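# Set the air fryer timer knob to 15, then release

## Task

Rotate the timer knob on the air fryer until its pointer indicates 15 on the dial, then let go so the hand no longer touches the knob.

## Robot and tools

Robot: two arms, left_arm and right_arm. left_arm carries a five-finger left hand and right_arm a right hand; the left hand is the mirror image of the right. Calibrated bases in the scene frame: left_arm at (-0.049, +0.328, +0.009) m, right_arm at (+0.019, -0.309, +0.002) m, both facing nearly straight along +x. A camera stand sits behind the arms. A loose object may occasionally get nudged by outside forces.

Frame: scene frame, origin at table-top height halfway between the nominal bases; +x points out over the table, +z up, and left_arm is on the +y side (not tied to image left or right). Reported poses, hand targets and offset axes all use this frame.

Hand point: a spot fixed to the palm, 0.05 m in front of it and 0.15 m from the wrist mount along the fingers. Its +z runs along the straightened fingers, +y points out of the palm, +x runs across the palm away from the thumb on the right hand (toward the thumb on the left hand). Straight fingers extend 0.06 to 0.07 m past the point and lie 0.06 m behind it along -y. A wrist bracket on the little-finger side can collide with things.

Row layout (used by execute_actions and move): 28 numbers, each in [-1, 1], always both arms. Order: left_arm dx, dy, dz, rx, ry, rz, then left hand thumb_turn, thumb_bend, index, middle, ring, little, force_limit, speed; then the same 14 for right_arm. The six pose numbers are offsets, not poses: they are measured from that arm's Hand target at the moment the action or move begins, along scene-frame axes; 1.0 equals 0.6 m of translation or 180 degrees of rotation; rx, ry, rz form a single rotation vector turning about the Hand target position. Every row of one action counts from the same start, so sending the same offset again moves further. All six zero re-requests the current Hand target. Finger numbers are absolute targets: -1 open/straight, +1 closed/curled; thumb_turn -1 beside the palm, +1 across in front of it. force_limit maps -1..+1 linearly to about 0..10 N at the fingertip (0..15 N for the two thumb motors); speed rises from nearly 0 at -1 to full at +0.48 and stays full above. For a soft grip use speed -0.94 or lower. To keep a hand unchanged, resend the eight hand numbers of the last row actually executed for it (if none yet, its hand_measured six values plus hand_force_limit and hand_speed). Readings are not commands.

Tools:
- execute_actions(actions, cameras): actions is a list of actions; each action is a list of 1 to 15 rows, one row per 1/30 s control step; a short action repeats its final row to fill 15 steps (0.5 s). Images come back only when actions is empty or cameras requests them (["all"], a list of names, or []).
- move(target, speed, blend, blocking, cameras): target is one 28-number row or a list of up to 15 rows; every row's offsets count from the Hand targets at the start of the move, not from the previous row. speed is path top speed in m/s, 0.002 to 4.3, default 0.25 (rotation up to twice that in rad/s); one value or one per target. blend in metres rounds corners between listed targets; 0 stops at each. The whole move is capped at 10 s. blocking=false returns after about 0.5 s while motion continues. Paths are straight lines that ignore obstacles and the other arm; avoid routing near an arm's own base. Result adds a move: line giving the ending (done, off_target, moving, held, fault) and limits (paced = pose clipped, held = steps withheld).
- wait(seconds 0 to 10, cameras): lets time pass holding the last commands; a running move keeps going.
- stop(cameras): brakes a running move.
- zoom_image(camera, region): enlarges [x0, y0, x1, y1] pixels (origin top-left, at most 504 wide and 504 high) of the newest image from cam_high, cam_low, cam_left_wrist or cam_right_wrist. All cameras give 672x504 images.
- show_instructions(): displays the reference images.
- finished_scene(scene=1): ends the scene permanently.

Result lines: end_effector_position (m) and end_effector_quat_wxyz per arm in the scene frame; Hand target (the commanded pose after clipping, base for the next offsets); Joint velocities (may read within noise or be omitted); joint torques (include gravity, so nonzero in free air); hand_measured, hand_stopped_by (moving, target, force, stalled, fault) and hand_load_n, six values each in row motor order, plus hand_force_limit and hand_speed. Calls that ran actions also list some step positions. MOTOR HOT warns of heating; OVER-TEMPERATURE FAULT means that arm dropped and is disabled for 30 to 60 s or longer.

Behaviour to expect: tracking is loose; the hand often rests 1 to 3 cm (sometimes 5 cm) short, usually low, without any contact. Orientation commands are clipped to 40 degrees from the current orientation each step. If the hand stops short, send the remaining gap as a new offset. An arm blocked by something keeps pushing; command its target back behind the hand point to relieve it. A closing finger stops at force_limit and locks; a larger load can shove it.

Avoid: fast or forceful contact with the air fryer or table, pressing deep past a contact, arm-to-arm contact or one hand squeezing the other's fingers, excessive finger force from twisting the knob too hard, knocking anything off the table, and long stretched or straining poses that heat motors. Release the knob fully before ending the scene and confirm with a camera look that the pointer sits at 15.

Each tool is called after "Emit:" as name(argument=value, ...), one argument or row to a line, values as JSON.

Reference images:

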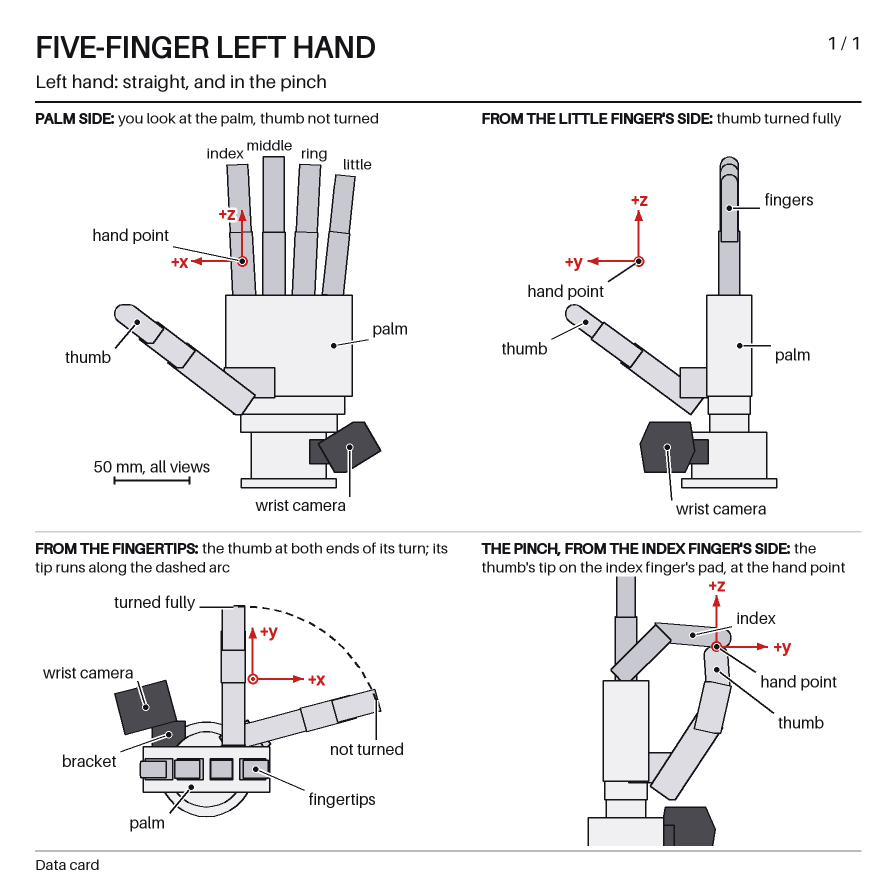

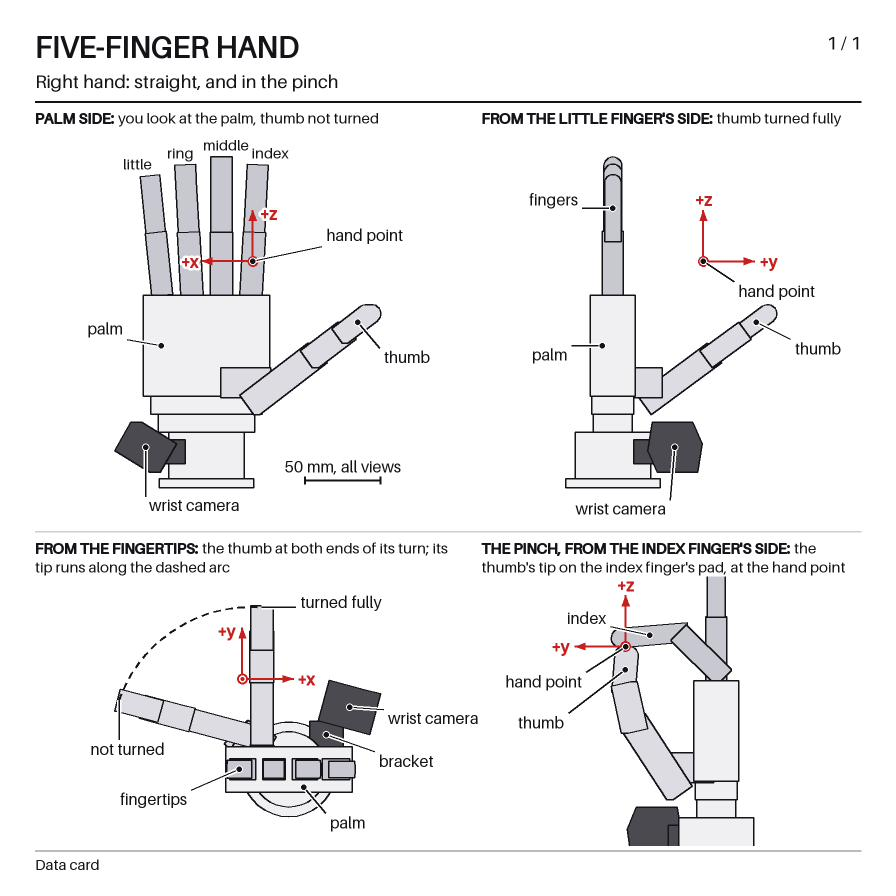

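## Session

Emit:
execute_actions(
  actions=[],
)

Scene clock: 0.00 s.
left_arm: end_effector_position=(+0.3229, +0.5117, +0.1192) hand_measured=(-1.000, -1.000, -1.000, -1.000, -1.000, -1.000) hand_load_n=(+0.0, +0.0, +0.0, +0.0, -0.5, +0.0) hand_stopped_by=(target, target, target, target, target, target) hand_force_limit=0.00 hand_speed=-0.80 end_effector_quat_wxyz=(-0.222, +0.893, +0.345, -0.185) | right_arm: end_effector_position=(+0.6535, -0.4092, +0.3266) hand_measured=(-1.000, -1.000, -1.000, -1.000, -1.000, -1.000) hand_load_n=(+0.0, +0.0, +0.0, +0.5, +0.0, +0.5) hand_stopped_by=(target, target, target, target, target, target) hand_force_limit=0.00 hand_speed=-0.80 end_effector_quat_wxyz=(+0.105, +0.977, +0.106, +0.155)
Joint positions: left_arm=[0.368 1.621 1.277 -1.636 -0.431 -2.049] | right_arm=[0.001 1.859 2.111 -1.485 0.171 -1.819]
Joint velocities: within noise
Joint torques (N m): no reading
Heat: left arm: hottest shoulder 40 °C; right arm: hottest elbow 40 °C.
Hand target: left_arm +0.3282, +0.5135, +0.1208; -0.222, +0.894, +0.346, -0.182 | right_arm +0.6584, -0.4092, +0.3288; +0.105, +0.976, +0.105, +0.160

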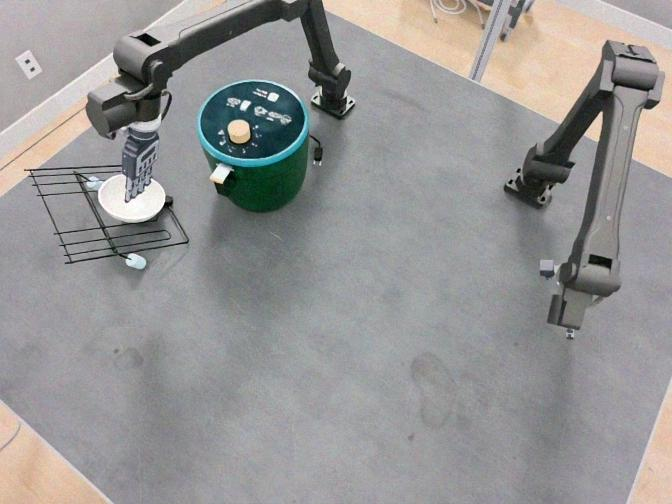

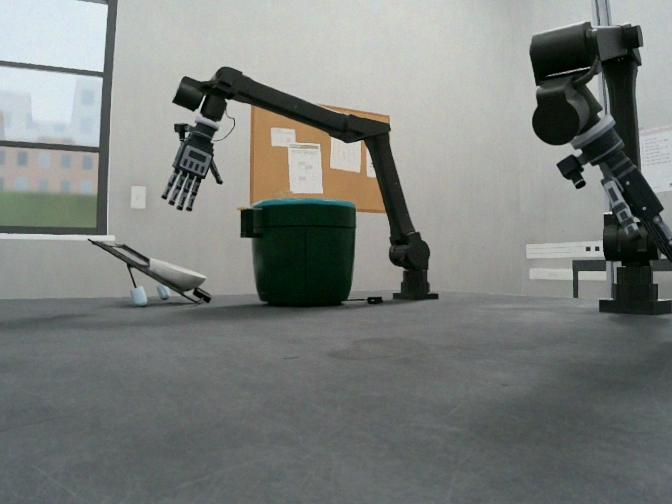

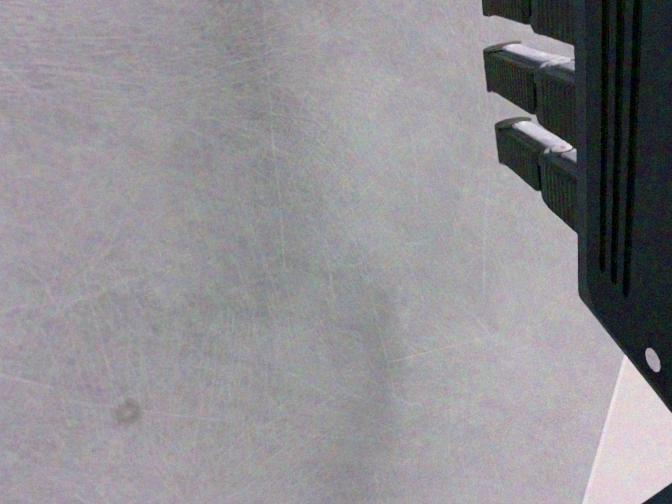

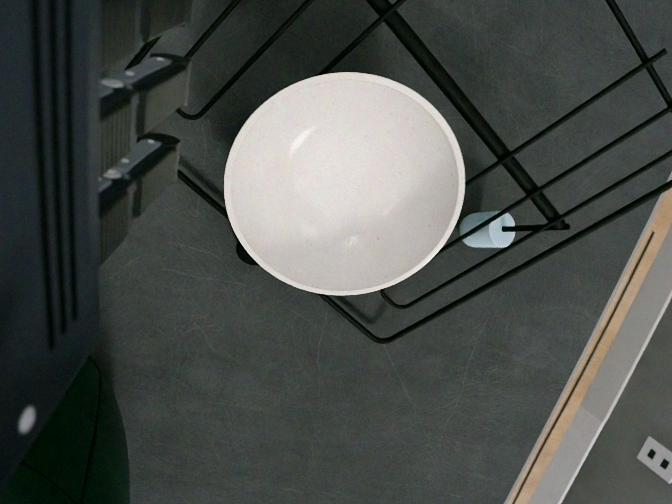

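Emit:
zoom_image(
  camera="cam_high",
  region=[190, 75, 320, 215],
)

Emit:
zoom_image(
  camera="cam_low",
  region=[220, 180, 380, 320],
)

Scaled by 3.600 from the camera's 672x504 image, which has a finer 960x720 frame.

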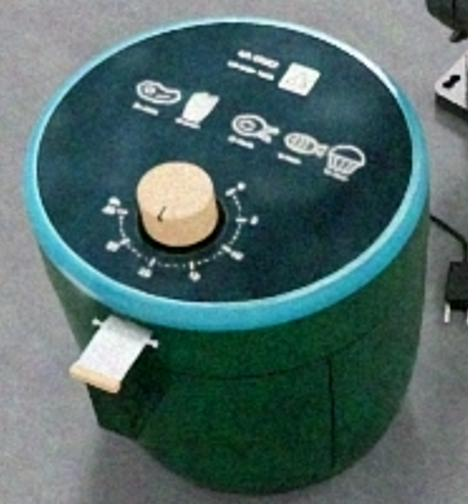

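Scaled by 3.150 from the camera's 672x504 image, which has a finer 960x720 frame.

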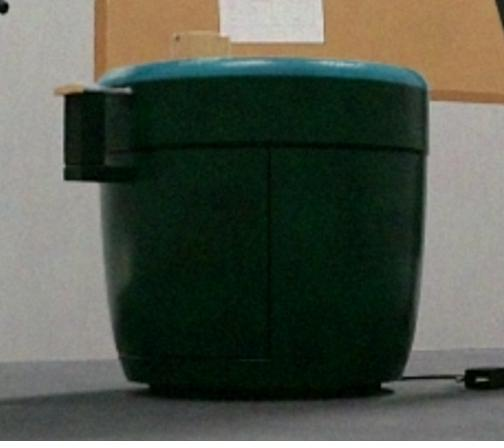

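Emit:
move(
  target=[0,0,0,0,0,0,-1,-1,-1,-1,-1,-1,0,-0.8,-0.348,0.257,0.1,0,0,0,-1,-1,-1,-1,-1,-1,0,-0.8],
  speed=0.25,
  cameras=["cam_high","cam_right_wrist"],
)

Scene clock: 111.90 s.
left_arm: end_effector_position=(+0.3229, +0.5117, +0.1192) hand_measured=(-1.000, -1.000, -1.000, -1.000, -1.000, -1.000) hand_load_n=(-0.5, +0.0, +0.0, +0.0, +0.0, +0.0) hand_stopped_by=(target, target, target, target, target, target) hand_force_limit=0.00 hand_speed=-0.80 end_effector_quat_wxyz=(-0.222, +0.893, +0.345, -0.185) | right_arm: end_effector_position=(+0.4568, -0.2567, +0.3936) hand_measured=(-1.000, -1.000, -1.000, -1.000, -1.000, -1.000) hand_load_n=(+0.0, +0.0, +0.0, +0.0, -0.5, +0.0) hand_stopped_by=(target, target, target, target, target, target) hand_force_limit=0.00 hand_speed=-0.80 end_effector_quat_wxyz=(+0.102, +0.974, +0.106, +0.169)
Joint positions: left_arm=[0.368 1.621 1.277 -1.636 -0.431 -2.049] | right_arm=[0.372 1.42 1.743 -1.61 0.283 -1.46]
Joint torques (N m): left_arm=[-0.91 -12.1 7.04 -0.44 -0.35 -0.05] | right_arm=[-0.97 -12.1 7.83 -0.21 0.3 0.03]
Heat: left arm: hottest elbow 44 °C; right arm: hottest elbow 46 °C.
Hand target: left_arm +0.3282, +0.5135, +0.1208; -0.222, +0.894, +0.346, -0.182 | right_arm +0.4497, -0.2550, +0.3888; +0.105, +0.976, +0.105, +0.160
Off the commanded pose: left_arm 0.006 m, 0 deg | right_arm 0.009 m, 1 deg.
move: done
camera_calibration:
cam_right_wrist: T_world_to_cam=[[0.379818, -0.87911, 0.287929, -0.510772], [-0.919434, -0.324476, 0.222165, 0.257501], [-0.101881, -0.349114, -0.931525, 0.434215], [0, 0, 0, 1]] pos_world=[0.474994, -0.213882, 0.494341]
Images, in order (width x height): cam_high 672x504, cam_right_wrist 672x504.

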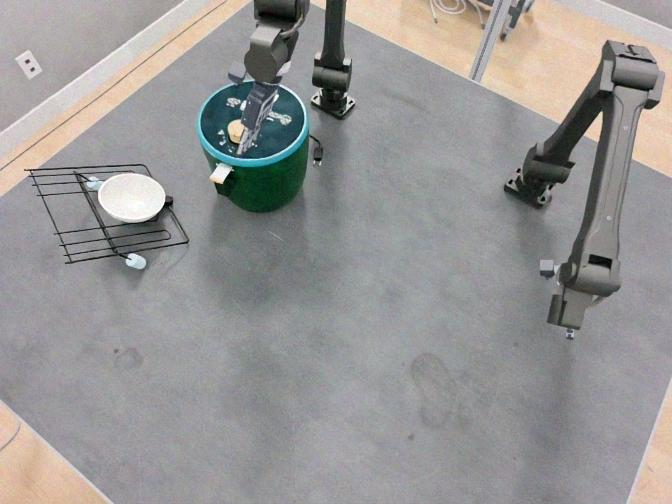

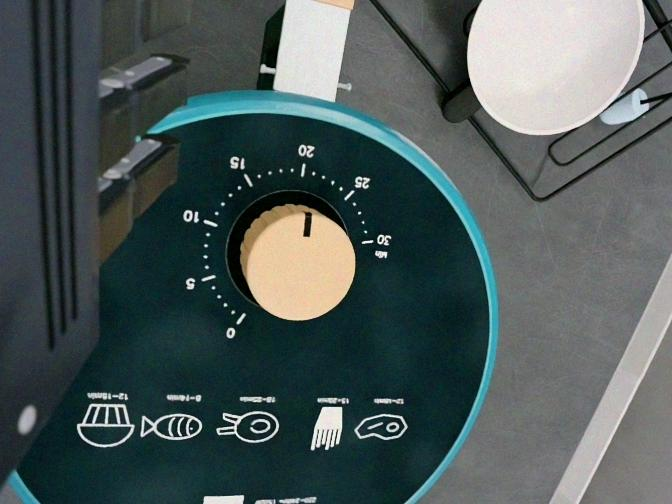

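Emit:
move(
  target=[0,0,0,0,0,0,-1,-1,-1,-1,-1,-1,0,-0.8,0.008,-0.035,0.0,0.357,-0.250,-0.545,1,-1,-0.5,-0.5,-1,-1,0,0],
  speed=0.35,
  cameras=["cam_high","cam_right_wrist"],
)

Scene clock: 219.00 s.
left_arm: end_effector_position=(+0.3229, +0.5117, +0.1192) hand_measured=(-1.000, -1.000, -1.000, -1.000, -1.000, -1.000) hand_load_n=(+0.0, +0.0, +0.0, +0.0, -0.5, +0.0) hand_stopped_by=(target, target, target, target, target, target) hand_force_limit=0.00 hand_speed=-0.80 end_effector_quat_wxyz=(-0.222, +0.893, +0.345, -0.185) | right_arm: end_effector_position=(+0.4548, -0.2727, +0.3896) hand_measured=(+1.000, -1.000, -0.500, -0.500, -1.000, -1.000) hand_load_n=(+0.0, +0.0, +0.0, +0.0, +0.0, +0.0) hand_stopped_by=(target, target, target, target, target, target) hand_force_limit=0.00 hand_speed=0.00 end_effector_quat_wxyz=(+0.246, -0.527, +0.732, -0.356)
Joint positions: left_arm=[0.368 1.621 1.277 -1.636 -0.431 -2.049] | right_arm=[0.149 1.075 1.367 -1.029 0.375 0.3]
Joint torques (N m): left_arm=[-1.44 -12.16 6.99 -0.51 -0.36 -0.04] | right_arm=[-1.96 -7.94 8.59 1.76 0.25 0.04]
Heat: left arm: hottest elbow 45 °C; right arm: hottest elbow 45 °C.
Hand target: left_arm +0.3282, +0.5135, +0.1208; -0.222, +0.894, +0.346, -0.182 | right_arm +0.4545, -0.2760, +0.3887; +0.251, -0.516, +0.736, -0.359
Off the commanded pose: left_arm 0.006 m, 0 deg | right_arm 0.003 m, 2 deg.
move: done
camera_calibration:
cam_right_wrist: T_world_to_cam=[[-0.64448, -0.0313617, -0.763977, 0.58395], [-0.19381, 0.973229, 0.123543, 0.313656], [0.739651, 0.227687, -0.633305, 0.0831617], [0, 0, 0, 1]] pos_world=[0.375623, -0.30588, 0.460041]
Images, in order (width x height): cam_high 672x504, cam_right_wrist 672x504.

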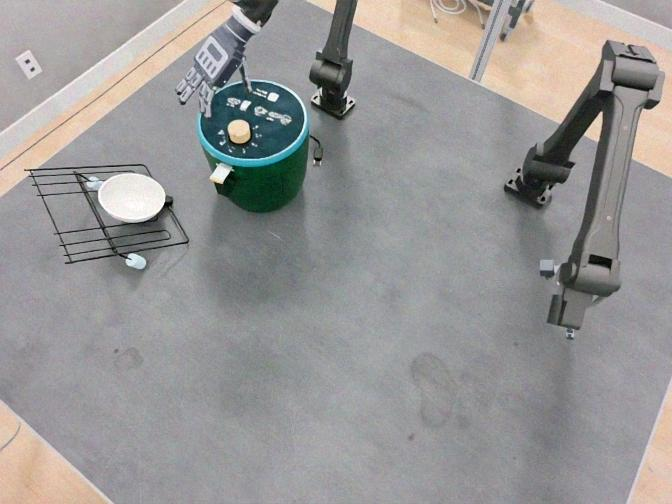

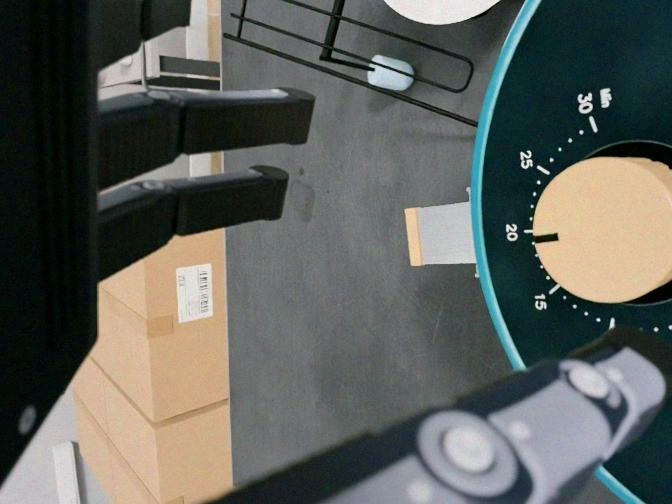

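Emit:
move(
  target=[0,0,0,0,0,0,-1,-1,-1,-1,-1,-1,0,-0.8,-0.008,0.004,-0.116,0,0,0,1,-1,-0.5,-0.5,-1,-1,0,0],
  speed=0.15,
  cameras=["all"],
)

Emit:
zoom_image(
  camera="cam_high",
  region=[160, 55, 320, 195],
)

Emit:
zoom_image(
  camera="cam_low",
  region=[220, 140, 380, 260],
)

Scene clock: 274.27 s.
left_arm: end_effector_position=(+0.3229, +0.5117, +0.1192) hand_measured=(-1.000, -1.000, -1.000, -1.000, -1.000, -1.000) hand_load_n=(+0.0, +0.0, +0.0, +0.0, +0.0, +0.0) hand_stopped_by=(target, target, target, target, target, target) hand_force_limit=0.00 hand_speed=-0.80 end_effector_quat_wxyz=(-0.222, +0.893, +0.345, -0.185) | right_arm: end_effector_position=(+0.4504, -0.2744, +0.3209) hand_measured=(+1.000, -1.000, -0.500, -0.500, -1.000, -1.000) hand_load_n=(+0.0, +0.0, +0.0, +0.0, +0.0, +0.0) hand_stopped_by=(target, target, target, target, target, target) hand_force_limit=0.00 hand_speed=0.00 end_effector_quat_wxyz=(+0.245, -0.523, +0.734, -0.357)
Joint positions: left_arm=[0.368 1.621 1.277 -1.636 -0.431 -2.049] | right_arm=[0.149 1.026 1.151 -0.863 0.382 0.308]
Joint torques (N m): left_arm=[-0.97 -12.1 7.02 -0.39 -0.37 -0.03] | right_arm=[-1.32 -7.36 8.81 1.8 0.24 0.04]
Heat: left arm: hottest elbow 45 °C; right arm: hottest elbow 45 °C.
Hand target: left_arm +0.3282, +0.5135, +0.1208; -0.222, +0.894, +0.346, -0.182 | right_arm +0.4497, -0.2736, +0.3192; +0.251, -0.516, +0.736, -0.359
Off the commanded pose: left_arm 0.006 m, 0 deg | right_arm 0.002 m, 1 deg.
move: done
camera_calibration:
cam_right_wrist: T_world_to_cam=[[-0.643851, -0.0244068, -0.764761, 0.530401], [-0.184337, 0.975, 0.124077, 0.318962], [0.742614, 0.220861, -0.632254, 0.0396845], [0, 0, 0, 1]] pos_world=[0.370825, -0.306807, 0.391145]

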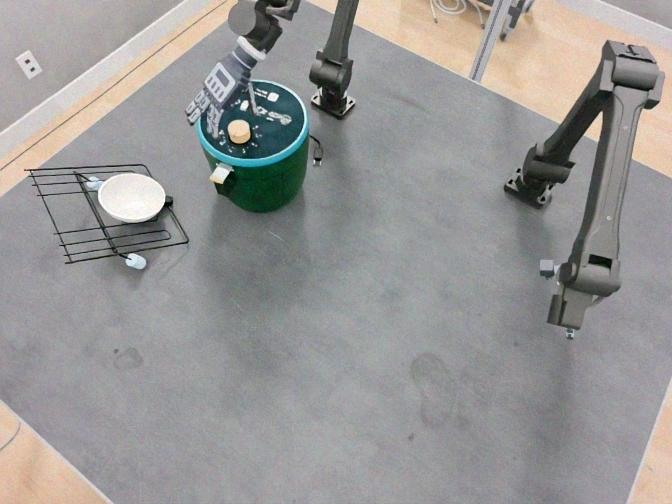

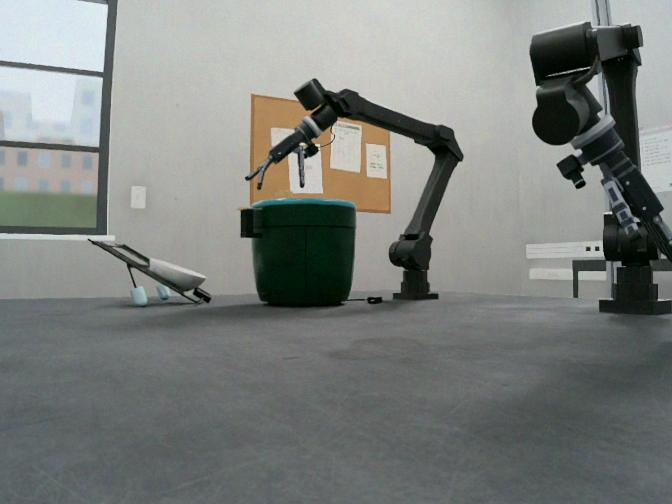

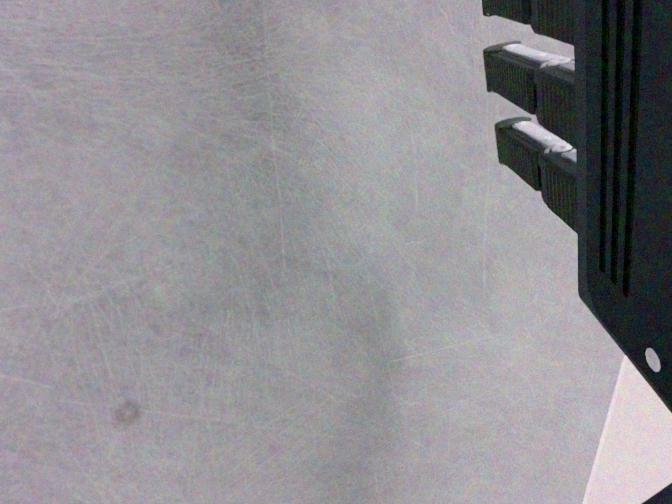

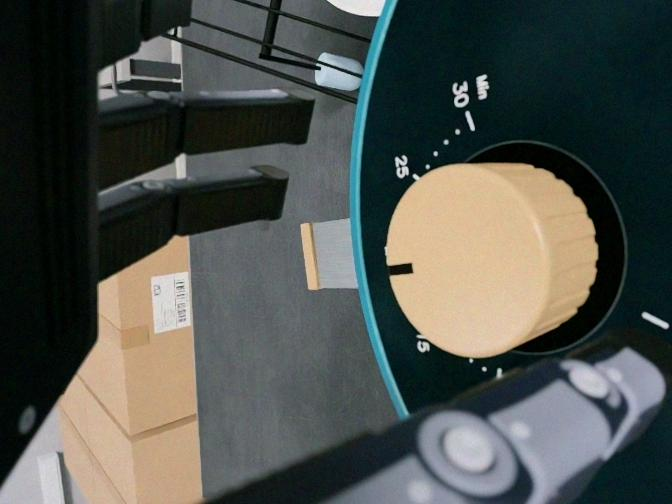

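Scaled by 3.150 from the camera's 672x504 image, which has a finer 960x720 frame.

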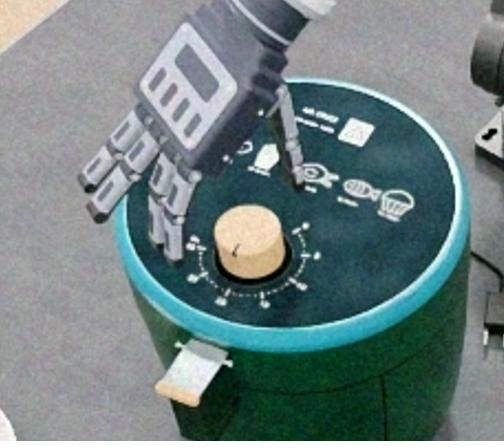

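Scaled by 3.150 from the camera's 672x504 image, which has a finer 960x720 frame.

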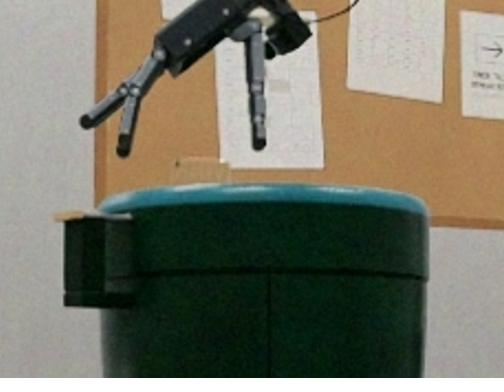

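Emit:
move(
  target=[0,0,0,0,0,0,-1,-1,-1,-1,-1,-1,0,-0.8,0.0118,0.0082,-0.0467,0,0,0,1,-1,-0.5,-0.5,-1,-1,0,0],
  speed=0.08,
  cameras=["cam_high","cam_low","cam_right_wrist"],
)

Emit:
zoom_image(
  camera="cam_high",
  region=[190, 75, 300, 165],
)

Emit:
zoom_image(
  camera="cam_low",
  region=[240, 150, 340, 230],
)

Scene clock: 362.87 s.
left_arm: end_effector_position=(+0.3229, +0.5117, +0.1192) hand_measured=(-1.000, -1.000, -1.000, -1.000, -1.000, -1.000) hand_load_n=(+0.0, +0.5, +0.0, -0.5, +0.0, +0.0) hand_stopped_by=(target, target, target, target, target, target) hand_force_limit=0.00 hand_speed=-0.80 end_effector_quat_wxyz=(-0.222, +0.893, +0.345, -0.185) | right_arm: end_effector_position=(+0.4555, -0.2750, +0.2990) hand_measured=(+1.000, -1.000, -0.500, -0.500, -1.000, -1.000) hand_load_n=(+0.0, +0.0, +0.0, +0.0, +0.0, +0.0) hand_stopped_by=(target, target, target, target, target, target) hand_force_limit=0.00 hand_speed=0.00 end_effector_quat_wxyz=(+0.248, -0.516, +0.736, -0.362)
Joint positions: left_arm=[0.368 1.621 1.277 -1.636 -0.431 -2.049] | right_arm=[0.149 1.026 1.087 -0.788 0.39 0.316]
Joint torques (N m): left_arm=[-1.26 -12.34 6.98 -0.42 -0.35 -0.04] | right_arm=[-0.62 -6.53 8.87 1.78 0.26 0.03]
Heat: left arm: hottest elbow 45 °C; right arm: hottest elbow 44 °C.
Hand target: left_arm +0.3282, +0.5135, +0.1208; -0.222, +0.894, +0.346, -0.182 | right_arm +0.4568, -0.2687, +0.2911; +0.251, -0.516, +0.736, -0.359
Off the commanded pose: left_arm 0.006 m, 0 deg | right_arm 0.010 m, 0 deg.
move: done
camera_calibration:
cam_right_wrist: T_world_to_cam=[[-0.632992, -0.0153256, -0.774006, 0.517218], [-0.174713, 0.976838, 0.123541, 0.319513], [0.754186, 0.213429, -0.621009, 0.0114812], [0, 0, 0, 1]] pos_world=[0.374559, -0.306636, 0.367987]
Images, in order (width x height): cam_high 672x504, cam_low 672x504, cam_right_wrist 672x504.

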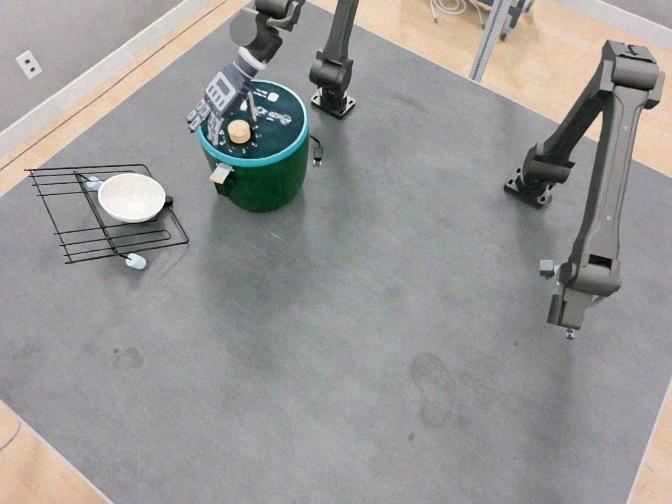

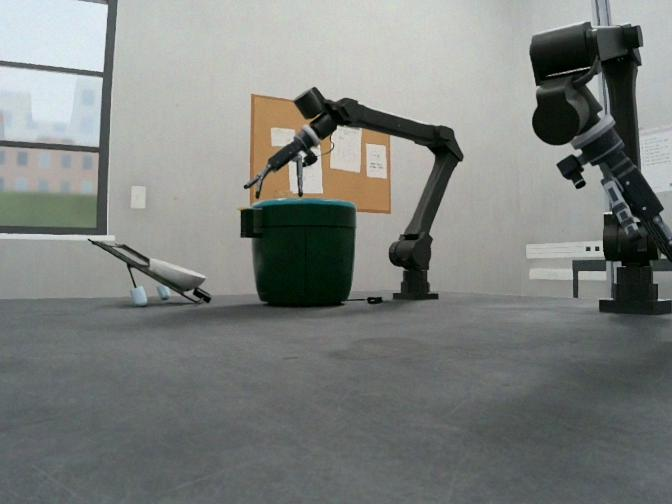

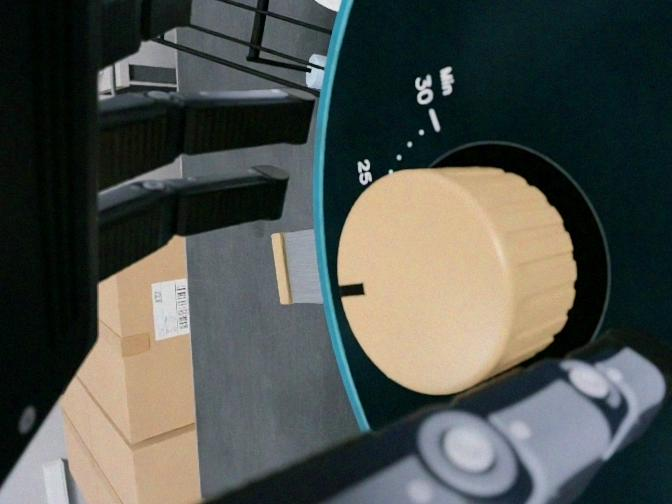

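Scaled by 4.582 from the camera's 672x504 image, which has a finer 960x720 frame.

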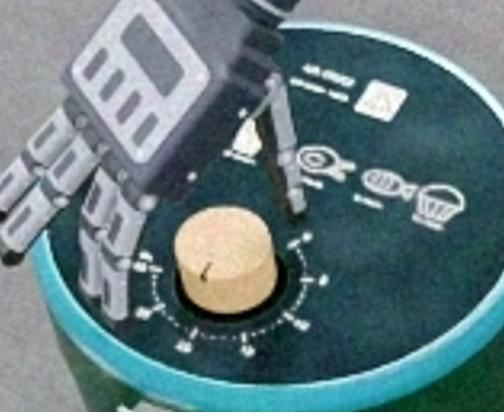

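Scaled by 5.040 from the camera's 672x504 image, which has a finer 960x720 frame.

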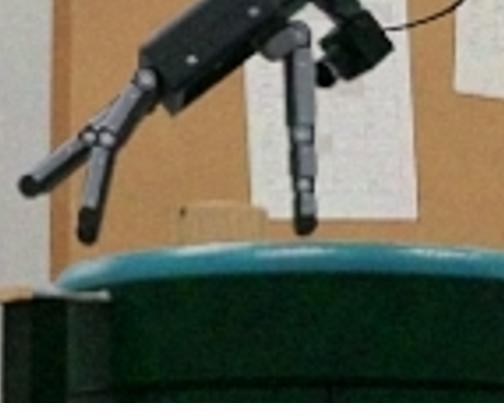

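Emit:
move(
  target=[0,0,0,0,0,0,-1,-1,-1,-1,-1,-1,0,-0.8,0.0137,0.0078,-0.0052,0,0,0,1,-1,-0.3,-0.3,-1,-1,0,0],
  speed=0.08,
  cameras=["cam_high","cam_low","cam_right_wrist"],
)

Emit:
zoom_image(
  camera="cam_high",
  region=[190, 75, 300, 165],
)

Emit:
zoom_image(
  camera="cam_low",
  region=[240, 150, 340, 230],
)

Scene clock: 400.10 s.
left_arm: end_effector_position=(+0.3229, +0.5117, +0.1192) hand_measured=(-1.000, -1.000, -1.000, -1.000, -1.000, -1.000) hand_load_n=(+0.0, +0.0, +0.0, +0.0, +0.0, +0.0) hand_stopped_by=(target, target, target, target, target, target) hand_force_limit=0.00 hand_speed=-0.80 end_effector_quat_wxyz=(-0.222, +0.893, +0.345, -0.185) | right_arm: end_effector_position=(+0.4598, -0.2711, +0.2980) hand_measured=(+1.000, -1.000, -0.300, -0.300, -1.000, -1.000) hand_load_n=(+0.0, -0.5, +0.0, +0.0, +0.0, +0.0) hand_stopped_by=(target, target, target, target, target, target) hand_force_limit=0.00 hand_speed=0.00 end_effector_quat_wxyz=(+0.251, -0.514, +0.735, -0.364)
Joint positions: left_arm=[0.368 1.621 1.277 -1.636 -0.431 -2.049] | right_arm=[0.16 1.035 1.087 -0.775 0.398 0.324]
Joint torques (N m): left_arm=[-1.08 -12.57 6.99 -0.43 -0.36 -0.03] | right_arm=[-0.79 -5.25 9.55 1.87 0.26 0.05]
Heat: left arm: hottest elbow 45 °C; right arm: hottest elbow 45 °C.
Hand target: left_arm +0.3282, +0.5135, +0.1208; -0.222, +0.894, +0.346, -0.182 | right_arm +0.4650, -0.2640, +0.2880; +0.251, -0.516, +0.736, -0.359
Off the commanded pose: left_arm 0.006 m, 0 deg | right_arm 0.013 m, 1 deg.
move: off_target (right_arm)
camera_calibration:
cam_right_wrist: T_world_to_cam=[[-0.627021, -0.0145464, -0.778866, 0.518091], [-0.175484, 0.976765, 0.123029, 0.317015], [0.758979, 0.21382, -0.615005, 0.00290831], [0, 0, 0, 1]] pos_world=[0.378277, -0.302735, 0.36631]
Images, in order (width x height): cam_high 672x504, cam_low 672x504, cam_right_wrist 672x504.

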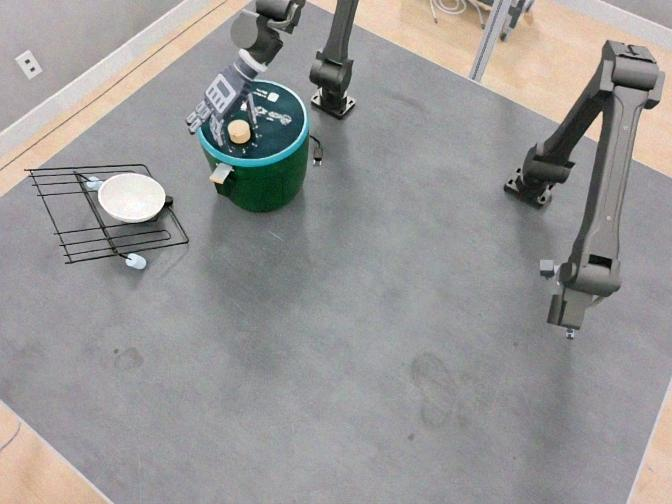

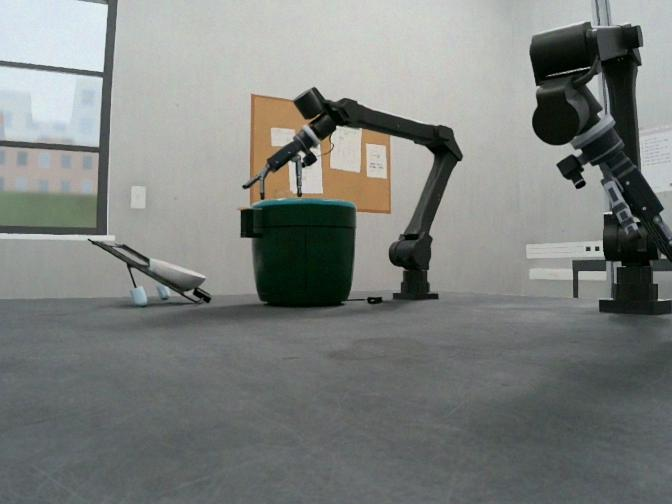

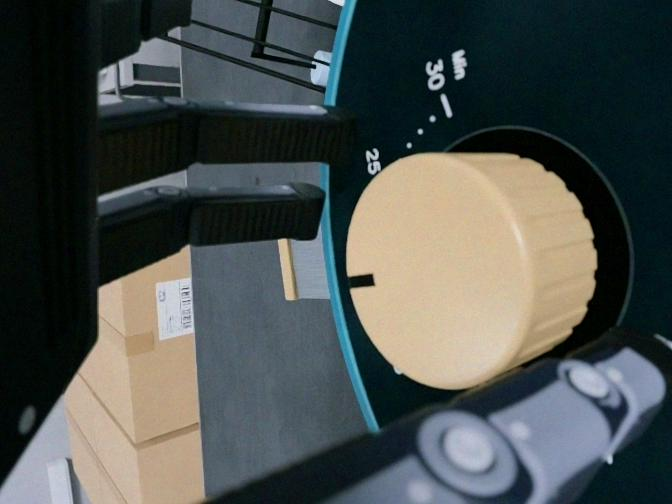

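Scaled by 4.582 from the camera's 672x504 image, which has a finer 960x720 frame.

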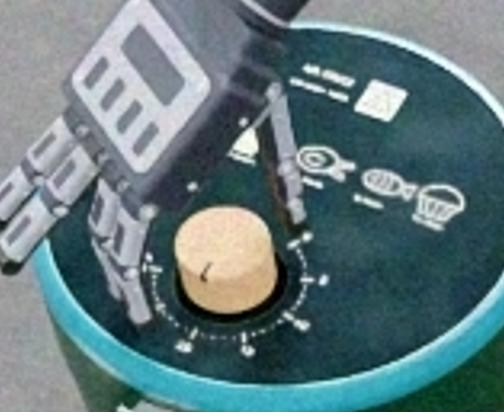

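Scaled by 5.040 from the camera's 672x504 image, which has a finer 960x720 frame.

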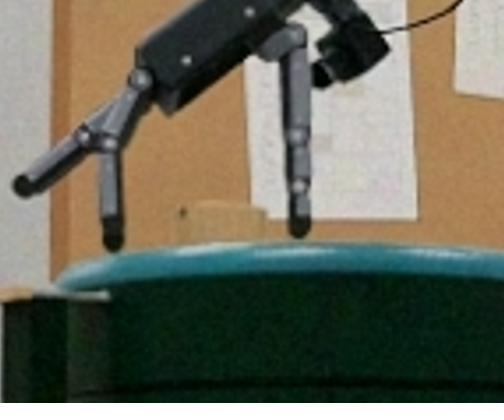

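Emit:
move(
  target=[0,0,0,0,0,0,-1,-1,-1,-1,-1,-1,0,-0.8,0,0,0,0,0,0,1,0.2,0.5,0.5,-1,-1,-0.4,-0.92],
  speed=0.08,
  cameras=["cam_high","cam_low","cam_right_wrist"],
)

Emit:
zoom_image(
  camera="cam_high",
  region=[190, 75, 300, 165],
)

Emit:
zoom_image(
  camera="cam_low",
  region=[240, 150, 340, 230],
)

Scene clock: 423.30 s.
left_arm: end_effector_position=(+0.3229, +0.5117, +0.1192) hand_measured=(-1.000, -1.000, -1.000, -1.000, -1.000, -1.000) hand_load_n=(+0.0, +0.0, +0.0, +0.0, +0.0, +0.0) hand_stopped_by=(target, target, target, target, target, target) hand_force_limit=0.00 hand_speed=-0.80 end_effector_quat_wxyz=(-0.222, +0.893, +0.345, -0.185) | right_arm: end_effector_position=(+0.4607, -0.2713, +0.2975) hand_measured=(+1.000, -0.826, +0.064, +0.020, -1.000, -1.000) hand_load_n=(+0.0, +5.5, +4.0, +3.5, +0.0, +0.0) hand_stopped_by=(target, force, force, force, target, target) hand_force_limit=-0.40 hand_speed=-0.92 end_effector_quat_wxyz=(+0.251, -0.514, +0.735, -0.364)
Joint positions: left_arm=[0.368 1.621 1.277 -1.636 -0.431 -2.049] | right_arm=[0.16 1.037 1.087 -0.772 0.4 0.324]
Joint torques (N m): left_arm=[-1.61 -12.45 7.02 -0.46 -0.35 -0.04] | right_arm=[-0.73 -5.3 9.43 1.72 0.15 0.04]
Heat: left arm: hottest elbow 45 °C; right arm: hottest elbow 46 °C.
Hand target: left_arm +0.3282, +0.5135, +0.1208; -0.222, +0.894, +0.346, -0.182 | right_arm +0.4649, -0.2639, +0.2881; +0.251, -0.516, +0.736, -0.359
Off the commanded pose: left_arm 0.006 m, 0 deg | right_arm 0.013 m, 1 deg.
move: off_target (right_arm)
camera_calibration:
cam_right_wrist: T_world_to_cam=[[-0.626784, -0.0142443, -0.779063, 0.51834], [-0.173875, 0.977179, 0.122022, 0.317126], [0.759545, 0.211941, -0.614957, 0.00111844], [0, 0, 0, 1]] pos_world=[0.379178, -0.302742, 0.365811]
Images, in order (width x height): cam_high 672x504, cam_low 672x504, cam_right_wrist 672x504.

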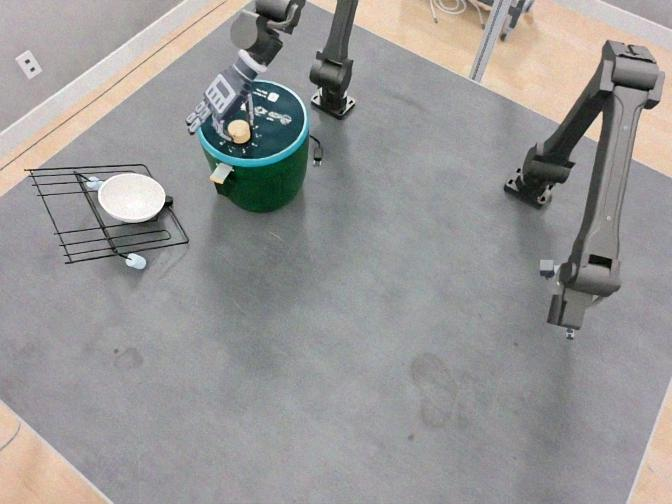

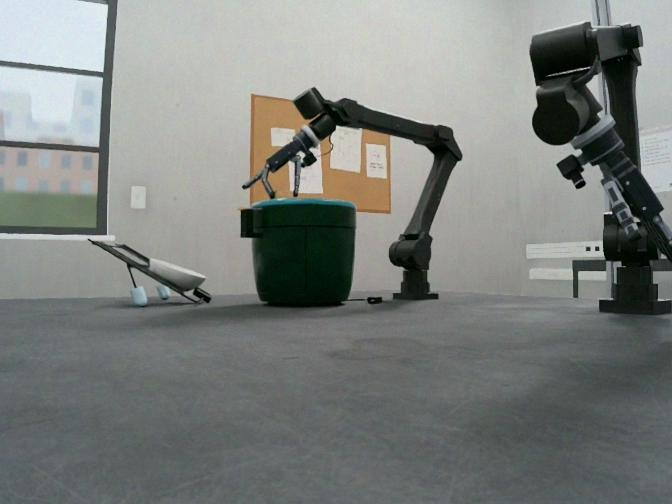

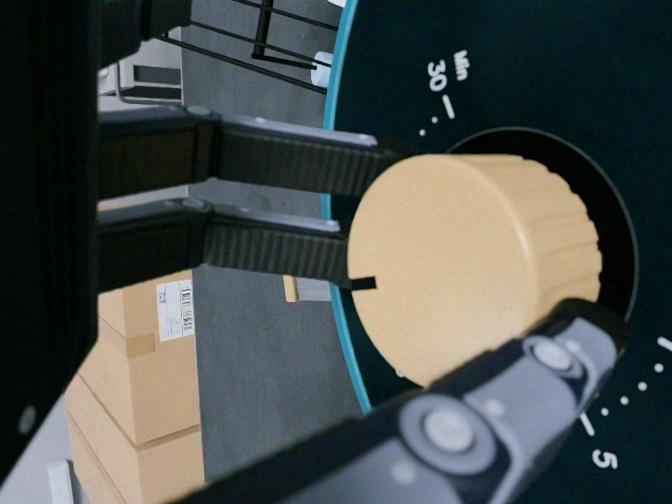

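Scaled by 4.582 from the camera's 672x504 image, which has a finer 960x720 frame.

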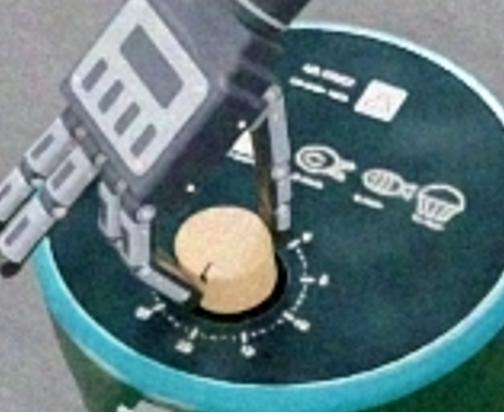

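Scaled by 5.040 from the camera's 672x504 image, which has a finer 960x720 frame.

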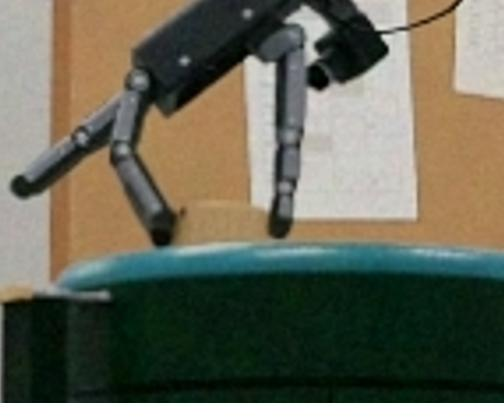

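Emit:
move(
  target=[0,0,0,0,0,0,-1,-1,-1,-1,-1,-1,0,-0.8,-0.004,0.0071,0.006,0,0,0.0833,1,0.2,0.5,0.5,-1,-1,-0.4,-0.92],
  speed=0.08,
  cameras=["cam_high","cam_low","cam_right_wrist"],
)

Emit:
zoom_image(
  camera="cam_high",
  region=[190, 75, 300, 165],
)

Scene clock: 443.47 s.
left_arm: end_effector_position=(+0.3229, +0.5117, +0.1192) hand_measured=(-1.000, -1.000, -1.000, -1.000, -1.000, -1.000) hand_load_n=(+0.0, +0.0, +0.0, +0.0, +0.0, +0.0) hand_stopped_by=(target, target, target, target, target, target) hand_force_limit=0.00 hand_speed=-0.80 end_effector_quat_wxyz=(-0.222, +0.893, +0.345, -0.185) | right_arm: end_effector_position=(+0.4596, -0.2649, +0.2969) hand_measured=(+1.000, -0.828, +0.064, +0.020, -1.000, -1.000) hand_load_n=(+1.0, +7.5, +1.5, +2.0, +0.0, +0.0) hand_stopped_by=(target, force, force, force, target, target) hand_force_limit=-0.40 hand_speed=-0.92 end_effector_quat_wxyz=(-0.284, +0.609, -0.664, +0.329)
Joint positions: left_arm=[0.368 1.621 1.277 -1.636 -0.431 -2.049] | right_arm=[0.091 1.032 1.083 -0.733 0.158 0.098]
Joint torques (N m): left_arm=[-1.26 -12.1 6.97 -0.47 -0.36 -0.07] | right_arm=[-1.55 -6.77 8.92 2.39 -0.74 0]
Heat: left arm: hottest elbow 45 °C; right arm: hottest elbow 46 °C.
Hand target: left_arm +0.3282, +0.5135, +0.1208; -0.222, +0.894, +0.346, -0.182 | right_arm +0.4625, -0.2597, +0.2916; -0.296, +0.608, -0.662, +0.323
Off the commanded pose: left_arm 0.006 m, 0 deg | right_arm 0.008 m, 1 deg.
move: done
camera_calibration:
cam_right_wrist: T_world_to_cam=[[-0.617291, -0.184768, -0.764731, 0.46346], [-0.413753, 0.902993, 0.115808, 0.403181], [0.669149, 0.387897, -0.633858, 0.0940533], [0, 0, 0, 1]] pos_world=[0.389971, -0.31492, 0.367347]
Images, in order (width x height): cam_high 672x504, cam_low 672x504, cam_right_wrist 672x504.

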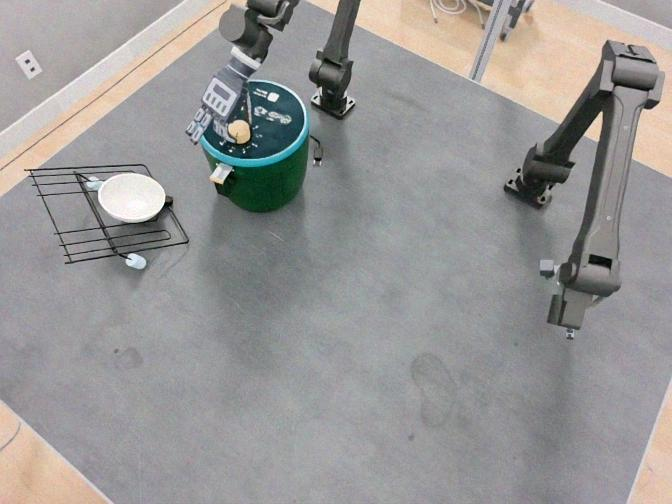

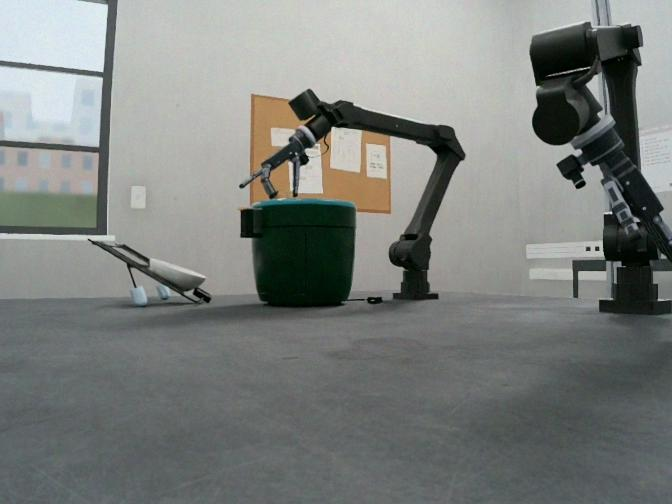

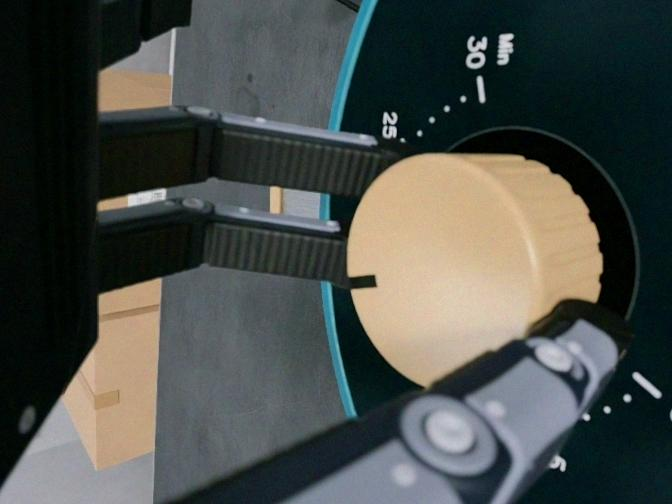

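Scaled by 4.582 from the camera's 672x504 image, which has a finer 960x720 frame.

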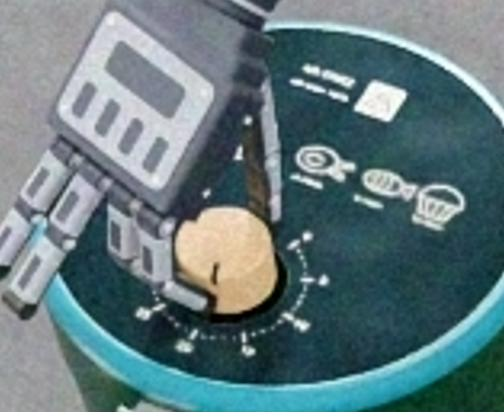

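Emit:
move(
  target=[0,0,0,0,0,0,-1,-1,-1,-1,-1,-1,0,-0.8,-0.0125,0.005,0.002,0,0,0.1406,1,0.2,0.5,0.5,-1,-1,-0.4,-0.92],
  speed=0.08,
  cameras=["cam_high","cam_right_wrist"],
)

Emit:
zoom_image(
  camera="cam_high",
  region=[190, 75, 300, 165],
)

Scene clock: 509.10 s.
left_arm: end_effector_position=(+0.3229, +0.5117, +0.1192) hand_measured=(-1.000, -1.000, -1.000, -1.000, -1.000, -1.000) hand_load_n=(+0.0, +0.0, +0.0, +0.0, +0.0, +0.0) hand_stopped_by=(target, target, target, target, target, target) hand_force_limit=0.00 hand_speed=-0.80 end_effector_quat_wxyz=(-0.222, +0.893, +0.345, -0.185) | right_arm: end_effector_position=(+0.4518, -0.2586, +0.2967) hand_measured=(+1.000, -0.828, +0.064, +0.020, -1.000, -1.000) hand_load_n=(+0.5, +4.0, +4.0, +4.0, +0.0, +0.0) hand_stopped_by=(target, force, force, force, target, target) hand_force_limit=-0.40 hand_speed=-0.92 end_effector_quat_wxyz=(-0.361, +0.733, -0.512, +0.264)
Joint positions: left_arm=[0.368 1.621 1.277 -1.636 -0.431 -2.049] | right_arm=[-0.044 1.045 1.081 -0.715 -0.299 -0.257]
Joint torques (N m): left_arm=[-1.03 -12.1 6.99 -0.53 -0.36 -0.05] | right_arm=[-1.85 -5.01 11.88 0.55 -0.82 -0.13]
Heat: left arm: hottest elbow 46 °C; right arm: hottest elbow 45 °C.
Hand target: left_arm +0.3282, +0.5135, +0.1208; -0.222, +0.894, +0.346, -0.182 | right_arm +0.4551, -0.2567, +0.2928; -0.359, +0.738, -0.513, +0.251
Off the commanded pose: left_arm 0.006 m, 0 deg | right_arm 0.005 m, 2 deg.
move: done
camera_calibration:
cam_right_wrist: T_world_to_cam=[[-0.459892, -0.420277, -0.782219, 0.332846], [-0.76221, 0.638769, 0.104925, 0.486664], [0.45556, 0.644469, -0.614104, 0.25376], [0, 0, 0, 1]] pos_world=[0.40841, -0.334519, 0.36513]
Images, in order (width x height): cam_high 672x504, cam_right_wrist 672x504.

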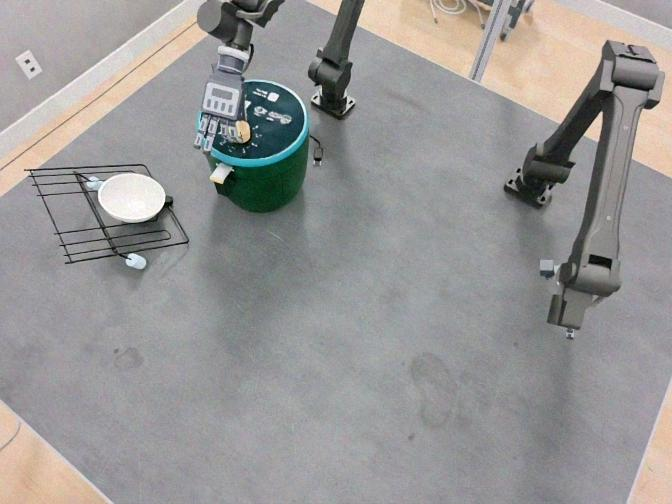

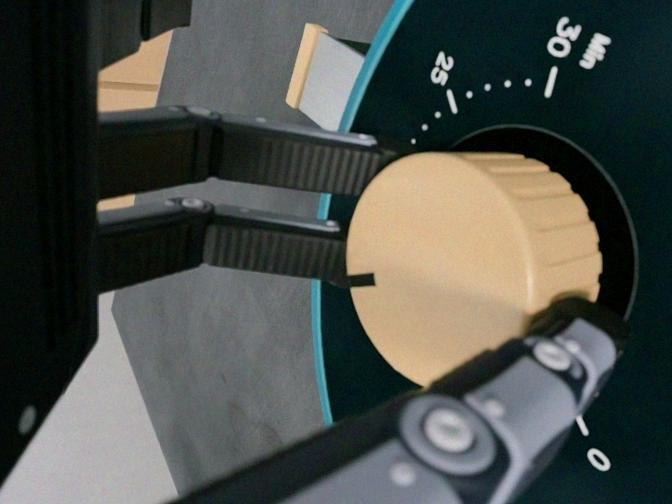

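Scaled by 4.582 from the camera's 672x504 image, which has a finer 960x720 frame.

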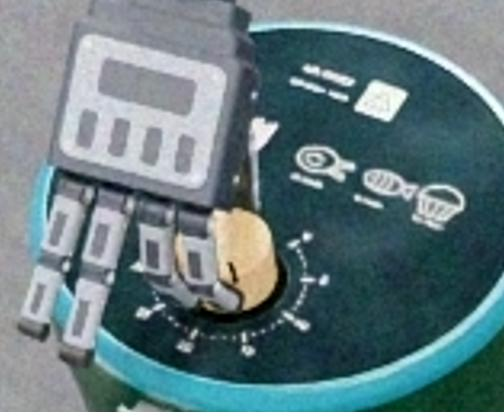

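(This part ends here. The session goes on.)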